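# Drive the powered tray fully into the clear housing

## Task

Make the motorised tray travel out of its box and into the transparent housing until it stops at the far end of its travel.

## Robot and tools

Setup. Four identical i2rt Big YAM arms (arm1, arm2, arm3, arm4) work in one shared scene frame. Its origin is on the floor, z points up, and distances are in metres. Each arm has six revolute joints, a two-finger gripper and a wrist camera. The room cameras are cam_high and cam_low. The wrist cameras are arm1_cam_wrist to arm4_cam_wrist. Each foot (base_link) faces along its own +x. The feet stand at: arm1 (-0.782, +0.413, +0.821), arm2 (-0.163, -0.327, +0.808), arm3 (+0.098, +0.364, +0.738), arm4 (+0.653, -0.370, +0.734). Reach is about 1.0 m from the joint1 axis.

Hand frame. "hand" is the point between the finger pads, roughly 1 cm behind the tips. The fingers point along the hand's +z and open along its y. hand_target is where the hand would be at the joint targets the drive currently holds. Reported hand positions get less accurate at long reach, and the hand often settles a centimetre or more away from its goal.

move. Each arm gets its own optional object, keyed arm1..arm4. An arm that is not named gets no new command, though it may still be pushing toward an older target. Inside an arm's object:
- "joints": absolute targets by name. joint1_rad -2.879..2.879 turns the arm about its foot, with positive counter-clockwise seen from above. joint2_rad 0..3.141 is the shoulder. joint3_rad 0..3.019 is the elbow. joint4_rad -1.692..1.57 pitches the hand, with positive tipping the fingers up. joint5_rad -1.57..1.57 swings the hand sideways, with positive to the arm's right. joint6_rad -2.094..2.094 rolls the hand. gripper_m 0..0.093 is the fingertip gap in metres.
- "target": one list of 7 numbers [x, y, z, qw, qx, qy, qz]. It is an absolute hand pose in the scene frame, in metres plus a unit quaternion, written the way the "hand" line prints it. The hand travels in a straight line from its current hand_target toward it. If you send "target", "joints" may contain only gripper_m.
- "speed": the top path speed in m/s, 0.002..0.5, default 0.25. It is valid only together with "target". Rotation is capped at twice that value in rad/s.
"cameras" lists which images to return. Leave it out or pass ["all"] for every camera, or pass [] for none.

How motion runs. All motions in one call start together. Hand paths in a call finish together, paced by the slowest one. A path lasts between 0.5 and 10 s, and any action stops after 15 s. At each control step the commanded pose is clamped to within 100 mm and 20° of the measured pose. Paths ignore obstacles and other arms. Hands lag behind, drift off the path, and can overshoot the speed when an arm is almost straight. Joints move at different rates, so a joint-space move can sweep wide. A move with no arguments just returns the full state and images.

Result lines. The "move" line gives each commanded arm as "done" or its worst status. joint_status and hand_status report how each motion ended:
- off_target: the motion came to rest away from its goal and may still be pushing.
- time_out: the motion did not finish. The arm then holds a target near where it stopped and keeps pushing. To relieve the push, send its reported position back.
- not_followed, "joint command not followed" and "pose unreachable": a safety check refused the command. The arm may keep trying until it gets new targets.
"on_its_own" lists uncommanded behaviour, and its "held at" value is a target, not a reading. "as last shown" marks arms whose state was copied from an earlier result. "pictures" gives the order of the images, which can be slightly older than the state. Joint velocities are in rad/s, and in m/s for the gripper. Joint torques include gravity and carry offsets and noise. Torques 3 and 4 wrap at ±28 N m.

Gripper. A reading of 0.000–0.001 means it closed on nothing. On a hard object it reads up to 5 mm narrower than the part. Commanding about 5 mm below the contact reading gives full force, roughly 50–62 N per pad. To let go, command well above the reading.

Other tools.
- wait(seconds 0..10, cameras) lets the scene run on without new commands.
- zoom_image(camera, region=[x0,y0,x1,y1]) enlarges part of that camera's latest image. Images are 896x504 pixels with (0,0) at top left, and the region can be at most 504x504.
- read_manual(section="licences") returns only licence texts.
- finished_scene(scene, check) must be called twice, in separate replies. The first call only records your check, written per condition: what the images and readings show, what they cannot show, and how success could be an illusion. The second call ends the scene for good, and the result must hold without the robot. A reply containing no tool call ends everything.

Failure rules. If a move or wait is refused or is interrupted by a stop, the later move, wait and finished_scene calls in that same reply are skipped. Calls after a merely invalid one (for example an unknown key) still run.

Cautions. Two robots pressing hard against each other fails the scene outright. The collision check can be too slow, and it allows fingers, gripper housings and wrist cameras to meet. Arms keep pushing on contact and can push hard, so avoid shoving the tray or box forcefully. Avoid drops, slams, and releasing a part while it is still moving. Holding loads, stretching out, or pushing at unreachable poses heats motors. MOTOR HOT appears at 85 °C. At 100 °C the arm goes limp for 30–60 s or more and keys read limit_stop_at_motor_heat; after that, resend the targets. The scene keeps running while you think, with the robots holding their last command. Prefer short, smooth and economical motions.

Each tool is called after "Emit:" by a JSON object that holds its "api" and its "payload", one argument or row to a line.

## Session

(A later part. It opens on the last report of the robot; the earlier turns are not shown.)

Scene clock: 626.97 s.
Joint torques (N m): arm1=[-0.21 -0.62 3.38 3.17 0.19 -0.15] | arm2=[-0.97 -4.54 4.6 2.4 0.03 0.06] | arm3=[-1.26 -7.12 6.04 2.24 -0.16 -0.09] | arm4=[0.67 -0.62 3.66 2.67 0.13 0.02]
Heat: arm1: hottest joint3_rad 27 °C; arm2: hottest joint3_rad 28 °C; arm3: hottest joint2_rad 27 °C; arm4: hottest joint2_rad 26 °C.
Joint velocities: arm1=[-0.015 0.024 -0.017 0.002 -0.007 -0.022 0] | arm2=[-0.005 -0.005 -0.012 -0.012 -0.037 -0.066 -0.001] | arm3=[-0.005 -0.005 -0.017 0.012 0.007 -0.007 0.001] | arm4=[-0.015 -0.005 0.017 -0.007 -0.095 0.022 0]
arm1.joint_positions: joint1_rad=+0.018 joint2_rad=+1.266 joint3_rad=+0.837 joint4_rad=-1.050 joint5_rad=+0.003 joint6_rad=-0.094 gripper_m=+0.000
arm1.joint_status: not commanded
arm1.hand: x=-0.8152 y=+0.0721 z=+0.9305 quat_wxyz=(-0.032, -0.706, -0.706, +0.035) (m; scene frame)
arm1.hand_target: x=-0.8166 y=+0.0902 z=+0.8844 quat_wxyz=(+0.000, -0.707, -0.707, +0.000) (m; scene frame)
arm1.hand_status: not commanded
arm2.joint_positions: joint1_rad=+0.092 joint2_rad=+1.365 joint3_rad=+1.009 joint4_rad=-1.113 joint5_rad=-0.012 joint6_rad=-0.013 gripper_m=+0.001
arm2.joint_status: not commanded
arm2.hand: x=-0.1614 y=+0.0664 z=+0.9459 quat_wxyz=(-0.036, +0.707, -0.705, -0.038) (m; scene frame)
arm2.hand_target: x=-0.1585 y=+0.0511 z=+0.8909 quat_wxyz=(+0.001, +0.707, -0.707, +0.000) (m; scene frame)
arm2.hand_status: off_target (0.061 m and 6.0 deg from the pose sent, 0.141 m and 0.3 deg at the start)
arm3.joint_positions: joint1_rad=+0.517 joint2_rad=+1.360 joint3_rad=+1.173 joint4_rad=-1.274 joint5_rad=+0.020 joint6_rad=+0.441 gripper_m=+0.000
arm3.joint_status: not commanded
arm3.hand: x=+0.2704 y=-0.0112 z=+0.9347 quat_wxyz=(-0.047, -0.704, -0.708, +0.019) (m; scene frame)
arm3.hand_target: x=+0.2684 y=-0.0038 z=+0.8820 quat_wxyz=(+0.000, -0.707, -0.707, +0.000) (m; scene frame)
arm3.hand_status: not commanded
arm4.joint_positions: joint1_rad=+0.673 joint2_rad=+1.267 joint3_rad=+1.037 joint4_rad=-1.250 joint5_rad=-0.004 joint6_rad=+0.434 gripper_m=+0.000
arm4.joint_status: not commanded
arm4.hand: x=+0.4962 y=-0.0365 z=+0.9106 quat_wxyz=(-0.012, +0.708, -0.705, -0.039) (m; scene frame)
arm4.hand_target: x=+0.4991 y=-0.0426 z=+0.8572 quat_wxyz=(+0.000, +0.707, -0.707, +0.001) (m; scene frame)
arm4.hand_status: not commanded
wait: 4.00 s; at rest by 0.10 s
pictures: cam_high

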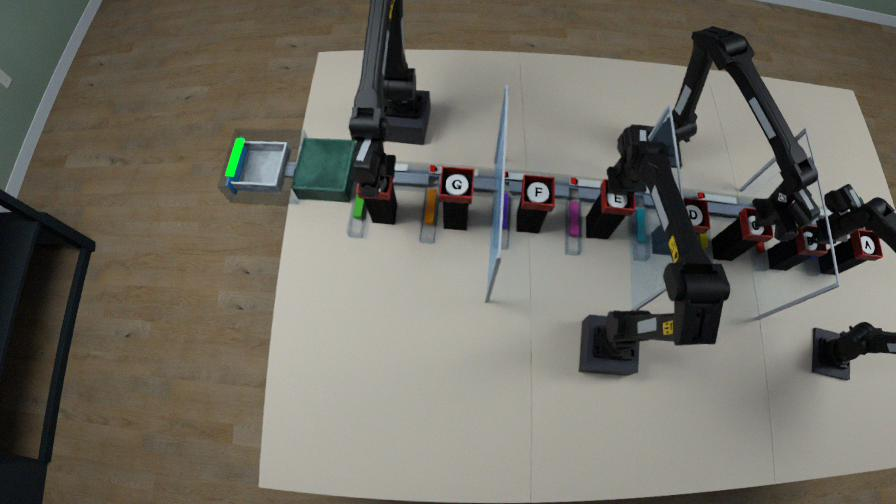

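The tray is fully out and at rest. I'll lift all four arms off the buttons and confirm it stays put.

Emit:
{"api": "move", "payload": {
  "arm1": {"target": [-0.818, 0.078, 1.02, 0, 0.7071, 0.7071, 0], "speed": 0.3},
  "arm2": {"target": [-0.158, 0.060, 1.02, 0, -0.7071, 0.7071, 0], "speed": 0.3},
  "arm3": {"target": [0.272, -0.011, 1.02, 0, 0.7071, 0.7071, 0], "speed": 0.3},
  "arm4": {"target": [0.496, -0.034, 1.02, 0, -0.7071, 0.7071, 0], "speed": 0.3},
  "cameras": []
}}

Emit:
{"api": "wait", "payload": {
  "seconds": 10,
  "cameras": ["cam_high", "cam_low"]
}}

Emit:
{"api": "zoom_image", "payload": {
  "camera": "cam_high",
  "region": [200, 110, 370, 220]
}}

Scene clock: 628.67 s.
Joint torques (N m): arm1=[-0.03 -6.48 11.37 0.46 0.19 -0.11] | arm2=[-1.49 -12.63 13.7 -0.27 0.07 -0.01] | arm3=[-0.79 -11.81 15.01 0.08 -0.14 -0.04] | arm4=[0.56 -7.3 16.02 -0.53 0.07 -0.02]
Heat: arm1: hottest joint3_rad 28 °C; arm2: hottest joint3_rad 28 °C; arm3: hottest joint2_rad 27 °C; arm4: hottest joint2_rad 26 °C.
move: arm1 off_target; arm2 off_target; arm3 off_target; arm4 off_target
Joint velocities: arm1=[-0.034 -0.005 -0.007 0.022 -0.066 -0.022 0.001] | arm2=[-0.005 -0.015 -0.007 0.007 -0.022 -0.066 0] | arm3=[-0.005 -0.005 -0.012 -0.002 0.022 0.007 0] | arm4=[-0.005 0.015 0.002 0.012 -0.037 -0.022 -0.001]
arm1.joint_positions: joint1_rad=+0.017 joint2_rad=+1.240 joint3_rad=+1.012 joint4_rad=-1.390 joint5_rad=+0.003 joint6_rad=-0.094 gripper_m=+0.000
arm1.joint_status: not commanded
arm1.hand: x=-0.8140 y=+0.0917 z=+1.0010 quat_wxyz=(+0.012, -0.707, -0.707, -0.018) (m; scene frame)
arm1.hand_target: x=-0.8180 y=+0.0773 z=+1.0201 quat_wxyz=(-0.001, -0.708, -0.707, +0.000) (m; scene frame)
arm1.hand_status: off_target (0.024 m and 2.6 deg from the pose sent, 0.090 m and 5.4 deg at the start)
arm2.joint_positions: joint1_rad=+0.092 joint2_rad=+1.363 joint3_rad=+1.170 joint4_rad=-1.409 joint5_rad=-0.012 joint6_rad=-0.013 gripper_m=+0.001
arm2.joint_status: not commanded
arm2.hand: x=-0.1620 y=+0.0497 z=+1.0045 quat_wxyz=(+0.011, +0.707, -0.707, +0.009) (m; scene frame)
arm2.hand_target: x=-0.1580 y=+0.0600 z=+1.0201 quat_wxyz=(+0.000, +0.707, -0.707, +0.000) (m; scene frame)
arm2.hand_status: off_target (0.019 m and 1.7 deg from the pose sent, 0.074 m and 6.0 deg at the start)
arm3.joint_positions: joint1_rad=+0.517 joint2_rad=+1.382 joint3_rad=+1.407 joint4_rad=-1.594 joint5_rad=+0.018 joint6_rad=+0.442 gripper_m=+0.000
arm3.joint_status: not commanded
arm3.hand: x=+0.2647 y=-0.0019 z=+1.0142 quat_wxyz=(+0.003, -0.705, -0.709, +0.000) (m; scene frame)
arm3.hand_target: x=+0.2725 y=-0.0121 z=+1.0203 quat_wxyz=(-0.001, -0.707, -0.707, +0.000) (m; scene frame)
arm3.hand_status: off_target (0.013 m and 0.5 deg from the pose sent, 0.085 m and 5.9 deg at the start)
arm4.joint_positions: joint1_rad=+0.673 joint2_rad=+1.283 joint3_rad=+1.284 joint4_rad=-1.606 joint5_rad=-0.002 joint6_rad=+0.434 gripper_m=+0.000
arm4.joint_status: not commanded
arm4.hand: x=+0.5022 y=-0.0487 z=+0.9979 quat_wxyz=(+0.009, +0.708, -0.705, +0.020) (m; scene frame)
arm4.hand_target: x=+0.4963 y=-0.0348 z=+1.0194 quat_wxyz=(+0.000, +0.707, -0.707, -0.001) (m; scene frame)
arm4.hand_status: off_target (0.027 m and 2.5 deg from the pose sent, 0.109 m and 4.7 deg at the start)
pictures: none
No camera images: "cameras" was empty.

Scene clock: 638.67 s.
Joint torques (N m): arm1=[-0.03 -6.53 11.43 0.43 0.19 -0.11] | arm2=[-1.2 -12.81 13.79 -0.31 0.04 -0.01] | arm3=[-0.85 -11.75 15.01 0.06 -0.14 -0.04] | arm4=[0.56 -7.3 16.03 -0.51 0.07 -0.02]
Heat: arm1: hottest joint3_rad 30 °C; arm2: hottest joint3_rad 29 °C; arm3: hottest joint2_rad 27 °C; arm4: hottest joint3_rad 28 °C.
Joint velocities: arm1=[-0.005 -0.005 -0.007 -0.007 -0.022 -0.037 0.001] | arm2=[0.015 0.005 0.012 0.007 -0.037 -0.037 -0.001] | arm3=[0.005 -0.005 0.007 -0.012 -0.022 -0.022 0] | arm4=[-0.005 0.005 0.002 -0.007 -0.007 -0.022 -0.001]
arm1.joint_positions: joint1_rad=+0.017 joint2_rad=+1.240 joint3_rad=+1.012 joint4_rad=-1.390 joint5_rad=+0.003 joint6_rad=-0.094 gripper_m=+0.000
arm1.joint_status: not commanded
arm1.hand: x=-0.8140 y=+0.0917 z=+1.0010 quat_wxyz=(+0.012, -0.707, -0.707, -0.018) (m; scene frame)
arm1.hand_target: x=-0.8180 y=+0.0772 z=+1.0201 quat_wxyz=(-0.001, -0.708, -0.707, +0.000) (m; scene frame)
arm1.hand_status: off_target (0.024 m and 2.6 deg from the pose sent, 0.090 m and 5.4 deg at the start)
arm2.joint_positions: joint1_rad=+0.092 joint2_rad=+1.363 joint3_rad=+1.170 joint4_rad=-1.409 joint5_rad=-0.012 joint6_rad=-0.013 gripper_m=+0.001
arm2.joint_status: not commanded
arm2.hand: x=-0.1620 y=+0.0497 z=+1.0045 quat_wxyz=(+0.011, +0.707, -0.707, +0.009) (m; scene frame)
arm2.hand_target: x=-0.1580 y=+0.0600 z=+1.0201 quat_wxyz=(+0.000, +0.707, -0.707, +0.000) (m; scene frame)
arm2.hand_status: off_target (0.019 m and 1.7 deg from the pose sent, 0.074 m and 6.0 deg at the start)
arm3.joint_positions: joint1_rad=+0.517 joint2_rad=+1.382 joint3_rad=+1.407 joint4_rad=-1.594 joint5_rad=+0.018 joint6_rad=+0.442 gripper_m=+0.000
arm3.joint_status: not commanded
arm3.hand: x=+0.2647 y=-0.0018 z=+1.0142 quat_wxyz=(+0.003, -0.705, -0.709, +0.000) (m; scene frame)
arm3.hand_target: x=+0.2725 y=-0.0120 z=+1.0203 quat_wxyz=(+0.000, -0.707, -0.707, +0.000) (m; scene frame)
arm3.hand_status: off_target (0.013 m and 0.5 deg from the pose sent, 0.085 m and 5.9 deg at the start)
arm4.joint_positions: joint1_rad=+0.673 joint2_rad=+1.283 joint3_rad=+1.284 joint4_rad=-1.606 joint5_rad=-0.002 joint6_rad=+0.434 gripper_m=+0.000
arm4.joint_status: not commanded
arm4.hand: x=+0.5022 y=-0.0488 z=+0.9979 quat_wxyz=(+0.009, +0.708, -0.705, +0.020) (m; scene frame)
arm4.hand_target: x=+0.4963 y=-0.0348 z=+1.0194 quat_wxyz=(+0.000, +0.707, -0.707, -0.001) (m; scene frame)
arm4.hand_status: off_target (0.027 m and 2.6 deg from the pose sent, 0.109 m and 4.7 deg at the start)
wait: 10.00 s; at rest by 0.27 s
pictures: cam_high, cam_low

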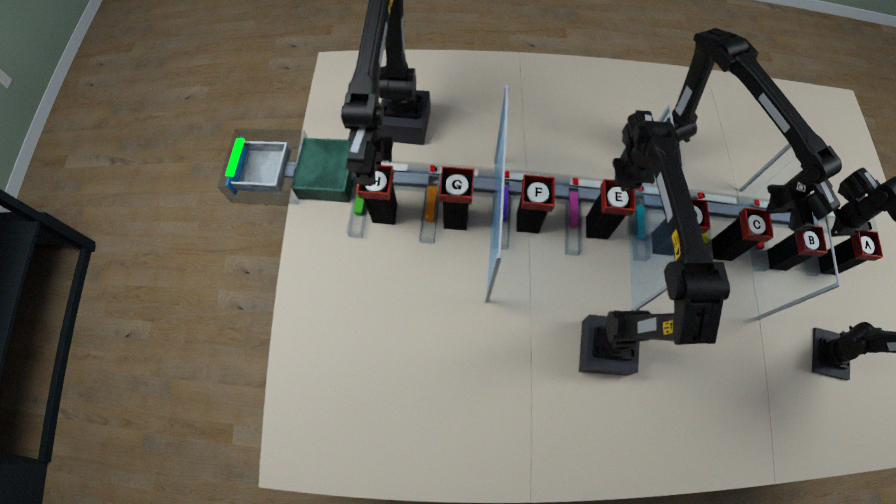

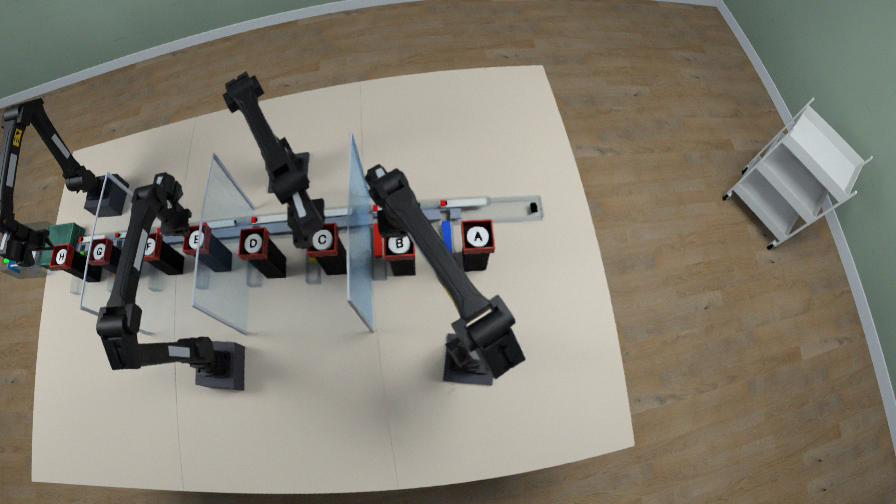

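Scaled by 2.965 from the camera's 896x504 image, which has a finer 1280x720 frame.

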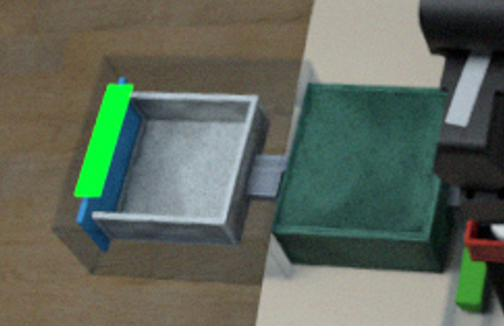

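Emit:
{"api": "wait", "payload": {
  "seconds": 10,
  "cameras": ["cam_high"]
}}

Emit:
{"api": "zoom_image", "payload": {
  "camera": "cam_high",
  "region": [200, 110, 370, 220]
}}

Emit:
{"api": "finished_scene", "payload": {
  "scene": 2,
  "check": "Tray out of its box into the see-through housing, as far as it goes: the latest cam_high zooms (clock 622.8, 627, 638.7 and 648) all show the grey tray wholly out of the green box, its blue front plate right at the teal pad, which is lit bright green; only the rod links it to the box. Its pixels are the same in all the zooms, so it has stopped. Stays without the robots: all four arms have been lifted off the buttons since 628.7 (hands at z about 1.0, tops at 0.90-0.95), and the tray has not moved in 20 s while bolts creep back. What pictures cannot show: a millimetre gap to the end; the pad's lit colour was the same in scene 1, which succeeded. It could be missed if returning bolts pulled the rod back, but the tray is unchanged."
}}

Scene clock: 648.90 s.
Joint torques (N m): arm1=[0.03 -6.59 11.37 0.46 0.19 -0.11] | arm2=[-1.38 -12.75 13.67 -0.46 0.03 0] | arm3=[-0.91 -11.93 14.99 0.06 -0.14 -0.03] | arm4=[0.56 -7.3 16.03 -0.53 0.07 -0.02]
Heat: arm1: hottest joint3_rad 33 °C; arm2: hottest joint3_rad 29 °C; arm3: hottest joint3_rad 28 °C; arm4: hottest joint3_rad 29 °C.
Joint velocities: arm1=[0.005 0.015 0.002 -0.032 0.007 -0.007 0] | arm2=[0.015 -0.005 0.007 0.007 -0.037 -0.007 0.001] | arm3=[0.015 -0.005 0.012 -0.012 -0.022 0.037 0] | arm4=[0.005 0.005 -0.007 -0.007 0.007 -0.066 -0.001]
arm1.joint_positions: joint1_rad=+0.017 joint2_rad=+1.240 joint3_rad=+1.012 joint4_rad=-1.390 joint5_rad=+0.003 joint6_rad=-0.094 gripper_m=+0.000
arm1.joint_status: not commanded
arm1.hand: x=-0.8140 y=+0.0917 z=+1.0010 quat_wxyz=(+0.012, -0.707, -0.707, -0.018) (m; scene frame)
arm1.hand_target: x=-0.8180 y=+0.0772 z=+1.0201 quat_wxyz=(-0.001, -0.708, -0.707, +0.000) (m; scene frame)
arm1.hand_status: off_target (0.024 m and 2.6 deg from the pose sent, 0.090 m and 5.4 deg at the start)
arm2.joint_positions: joint1_rad=+0.092 joint2_rad=+1.363 joint3_rad=+1.170 joint4_rad=-1.409 joint5_rad=-0.012 joint6_rad=-0.013 gripper_m=+0.001
arm2.joint_status: not commanded
arm2.hand: x=-0.1620 y=+0.0497 z=+1.0045 quat_wxyz=(+0.011, +0.707, -0.707, +0.009) (m; scene frame)
arm2.hand_target: x=-0.1580 y=+0.0600 z=+1.0201 quat_wxyz=(+0.000, +0.707, -0.707, +0.000) (m; scene frame)
arm2.hand_status: off_target (0.019 m and 1.7 deg from the pose sent, 0.074 m and 6.0 deg at the start)
arm3.joint_positions: joint1_rad=+0.517 joint2_rad=+1.382 joint3_rad=+1.407 joint4_rad=-1.594 joint5_rad=+0.018 joint6_rad=+0.442 gripper_m=+0.000
arm3.joint_status: not commanded
arm3.hand: x=+0.2647 y=-0.0018 z=+1.0142 quat_wxyz=(+0.003, -0.705, -0.709, +0.000) (m; scene frame)
arm3.hand_target: x=+0.2725 y=-0.0120 z=+1.0203 quat_wxyz=(+0.000, -0.707, -0.707, +0.000) (m; scene frame)
arm3.hand_status: off_target (0.013 m and 0.5 deg from the pose sent, 0.085 m and 5.9 deg at the start)
arm4.joint_positions: joint1_rad=+0.673 joint2_rad=+1.283 joint3_rad=+1.284 joint4_rad=-1.606 joint5_rad=-0.002 joint6_rad=+0.434 gripper_m=+0.000
arm4.joint_status: not commanded
arm4.hand: x=+0.5022 y=-0.0488 z=+0.9979 quat_wxyz=(+0.009, +0.708, -0.705, +0.020) (m; scene frame)
arm4.hand_target: x=+0.4963 y=-0.0348 z=+1.0194 quat_wxyz=(+0.000, +0.707, -0.707, -0.001) (m; scene frame)
arm4.hand_status: off_target (0.027 m and 2.6 deg from the pose sent, 0.109 m and 4.7 deg at the start)
wait: 10.00 s; at rest by 0.03 s
pictures: cam_high

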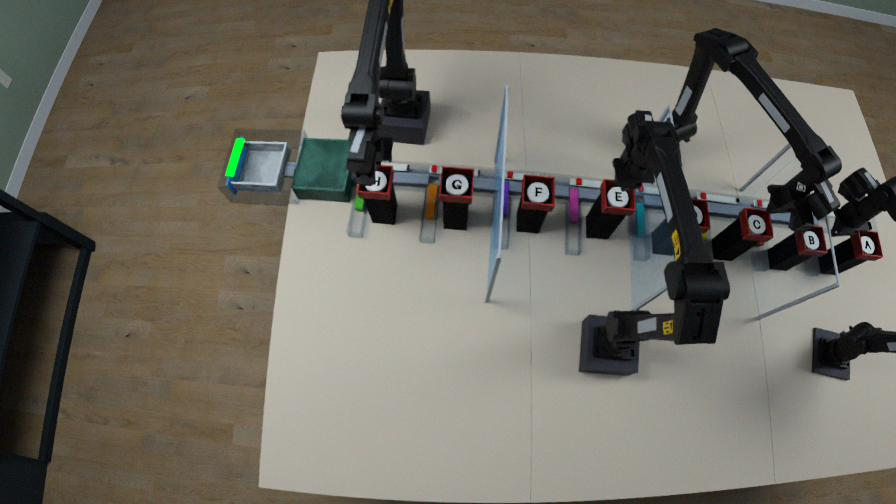

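Scaled by 2.965 from the camera's 896x504 image, which has a finer 1280x720 frame.

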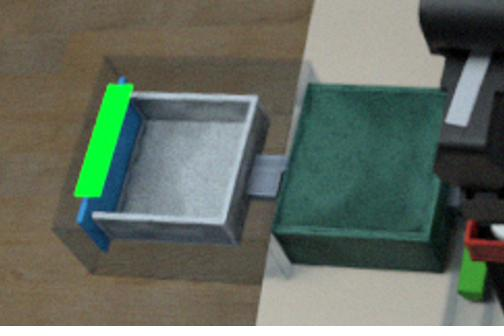

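This call ended nothing. Check each condition that your pictures could not show: look closer or test it, and mend what is not met. Then call finished_scene again.

Emit:
{"api": "wait", "payload": {
  "seconds": 6,
  "cameras": ["cam_high", "cam_low"]
}}

Emit:
{"api": "zoom_image", "payload": {
  "camera": "cam_high",
  "region": [210, 115, 300, 215]
}}

Emit:
{"api": "zoom_image", "payload": {
  "camera": "cam_low",
  "region": [360, 170, 560, 290]
}}

Scene clock: 655.03 s.
Joint torques (N m): arm1=[-0.09 -6.65 11.37 0.44 0.2 -0.12] | arm2=[-1.44 -12.63 13.63 -0.44 0.06 0.01] | arm3=[-0.79 -11.93 14.99 0.06 -0.13 -0.03] | arm4=[0.56 -7.24 16.05 -0.54 0.07 -0.02]
Heat: arm1: hottest joint3_rad 34 °C; arm2: hottest joint3_rad 30 °C; arm3: hottest joint3_rad 29 °C; arm4: hottest joint3_rad 30 °C.
Joint velocities: arm1=[0.005 -0.015 -0.002 -0.002 0.007 -0.007 -0.001] | arm2=[-0.015 0.005 -0.012 -0.032 -0.051 0.007 -0.001] | arm3=[-0.005 0.005 -0.017 -0.012 0.007 0.051 0] | arm4=[-0.005 -0.005 0.002 -0.002 0.022 -0.007 0]
arm1.joint_positions: joint1_rad=+0.017 joint2_rad=+1.240 joint3_rad=+1.012 joint4_rad=-1.390 joint5_rad=+0.003 joint6_rad=-0.094 gripper_m=+0.000
arm1.joint_status: not commanded
arm1.hand: x=-0.8140 y=+0.0917 z=+1.0010 quat_wxyz=(+0.012, -0.707, -0.707, -0.018) (m; scene frame)
arm1.hand_target: x=-0.8180 y=+0.0772 z=+1.0201 quat_wxyz=(-0.001, -0.708, -0.707, +0.000) (m; scene frame)
arm1.hand_status: off_target (0.024 m and 2.6 deg from the pose sent, 0.090 m and 5.4 deg at the start)
arm2.joint_positions: joint1_rad=+0.092 joint2_rad=+1.363 joint3_rad=+1.170 joint4_rad=-1.409 joint5_rad=-0.012 joint6_rad=-0.013 gripper_m=+0.001
arm2.joint_status: not commanded
arm2.hand: x=-0.1620 y=+0.0497 z=+1.0045 quat_wxyz=(+0.011, +0.707, -0.707, +0.009) (m; scene frame)
arm2.hand_target: x=-0.1580 y=+0.0600 z=+1.0201 quat_wxyz=(+0.000, +0.707, -0.707, +0.000) (m; scene frame)
arm2.hand_status: off_target (0.019 m and 1.7 deg from the pose sent, 0.074 m and 6.0 deg at the start)
arm3.joint_positions: joint1_rad=+0.517 joint2_rad=+1.382 joint3_rad=+1.407 joint4_rad=-1.594 joint5_rad=+0.018 joint6_rad=+0.442 gripper_m=+0.000
arm3.joint_status: not commanded
arm3.hand: x=+0.2647 y=-0.0018 z=+1.0142 quat_wxyz=(+0.003, -0.705, -0.709, +0.000) (m; scene frame)
arm3.hand_target: x=+0.2725 y=-0.0120 z=+1.0203 quat_wxyz=(+0.000, -0.707, -0.707, +0.000) (m; scene frame)
arm3.hand_status: off_target (0.013 m and 0.5 deg from the pose sent, 0.085 m and 5.9 deg at the start)
arm4.joint_positions: joint1_rad=+0.673 joint2_rad=+1.283 joint3_rad=+1.284 joint4_rad=-1.606 joint5_rad=-0.002 joint6_rad=+0.434 gripper_m=+0.000
arm4.joint_status: not commanded
arm4.hand: x=+0.5022 y=-0.0488 z=+0.9979 quat_wxyz=(+0.009, +0.708, -0.705, +0.020) (m; scene frame)
arm4.hand_target: x=+0.4963 y=-0.0348 z=+1.0194 quat_wxyz=(+0.000, +0.707, -0.707, -0.001) (m; scene frame)
arm4.hand_status: off_target (0.027 m and 2.6 deg from the pose sent, 0.109 m and 4.7 deg at the start)
wait: 6.00 s; at rest by 0.13 s
pictures: cam_high, cam_low

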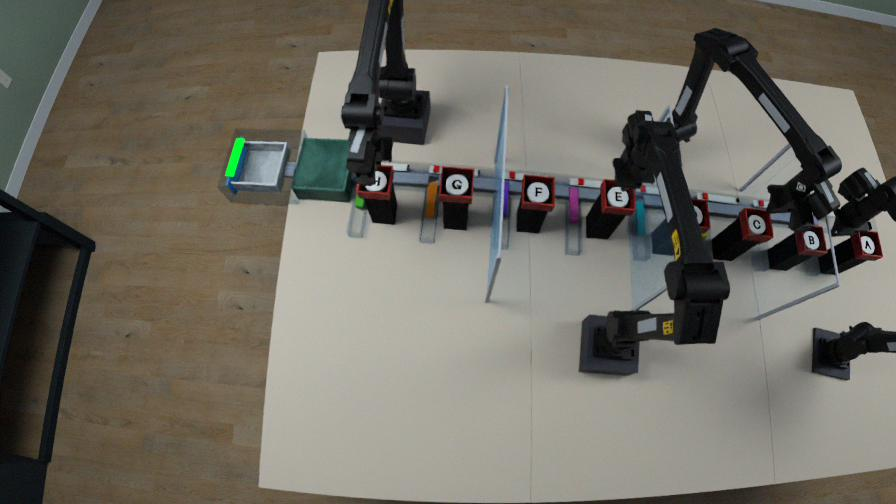

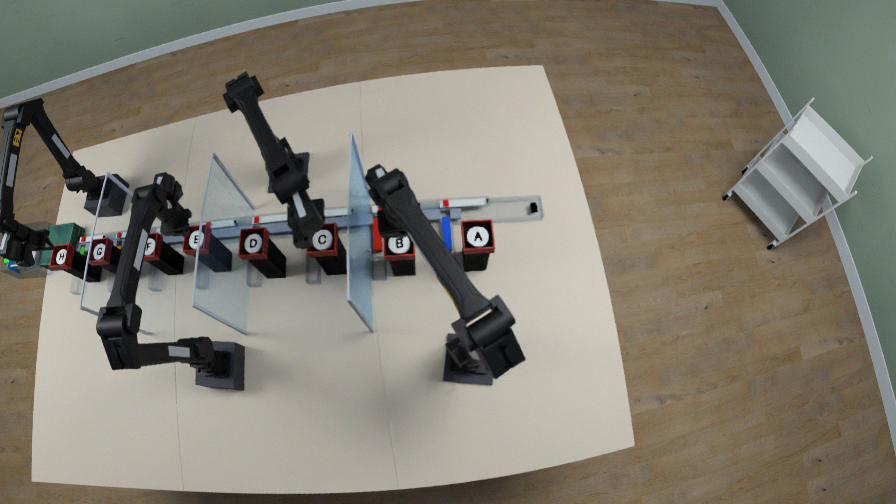

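Scaled by 5.040 from the camera's 896x504 image, which has a finer 1280x720 frame.

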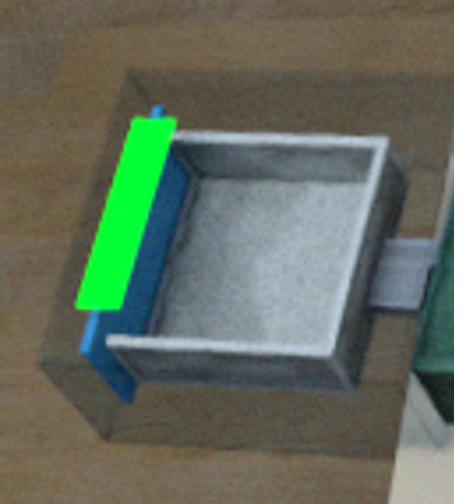

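Scaled by 2.520 from the camera's 896x504 image, which has a finer 1280x720 frame.

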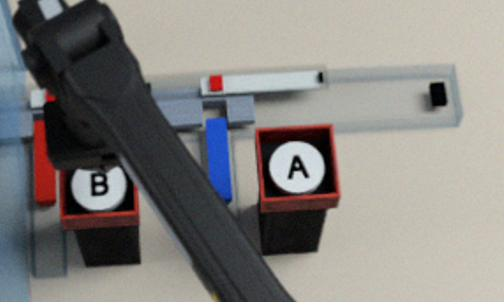

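Emit:
{"api": "finished_scene", "payload": {
  "scene": 2,
  "check": "Looked anew at clock 655: in the 5x cam_high zoom the whole tray stands outside the green box inside the see-through housing, its blue front plate at the housing's end under the brightly lit green pad; only the rod joins it to the box. Rod end in cam_low has moved left from the end of its channel, unchanged since 622.8. All four arms have been off the buttons for 26 s, the bolts have been creeping back (A's blue bolt is nearly home) and the tray has not moved a pixel, so it stays without the robots. Pictures cannot show a sub-millimetre gap, but the pad lights exactly as in scene 1, which was accepted."
}}

The scene is finished: the task was done.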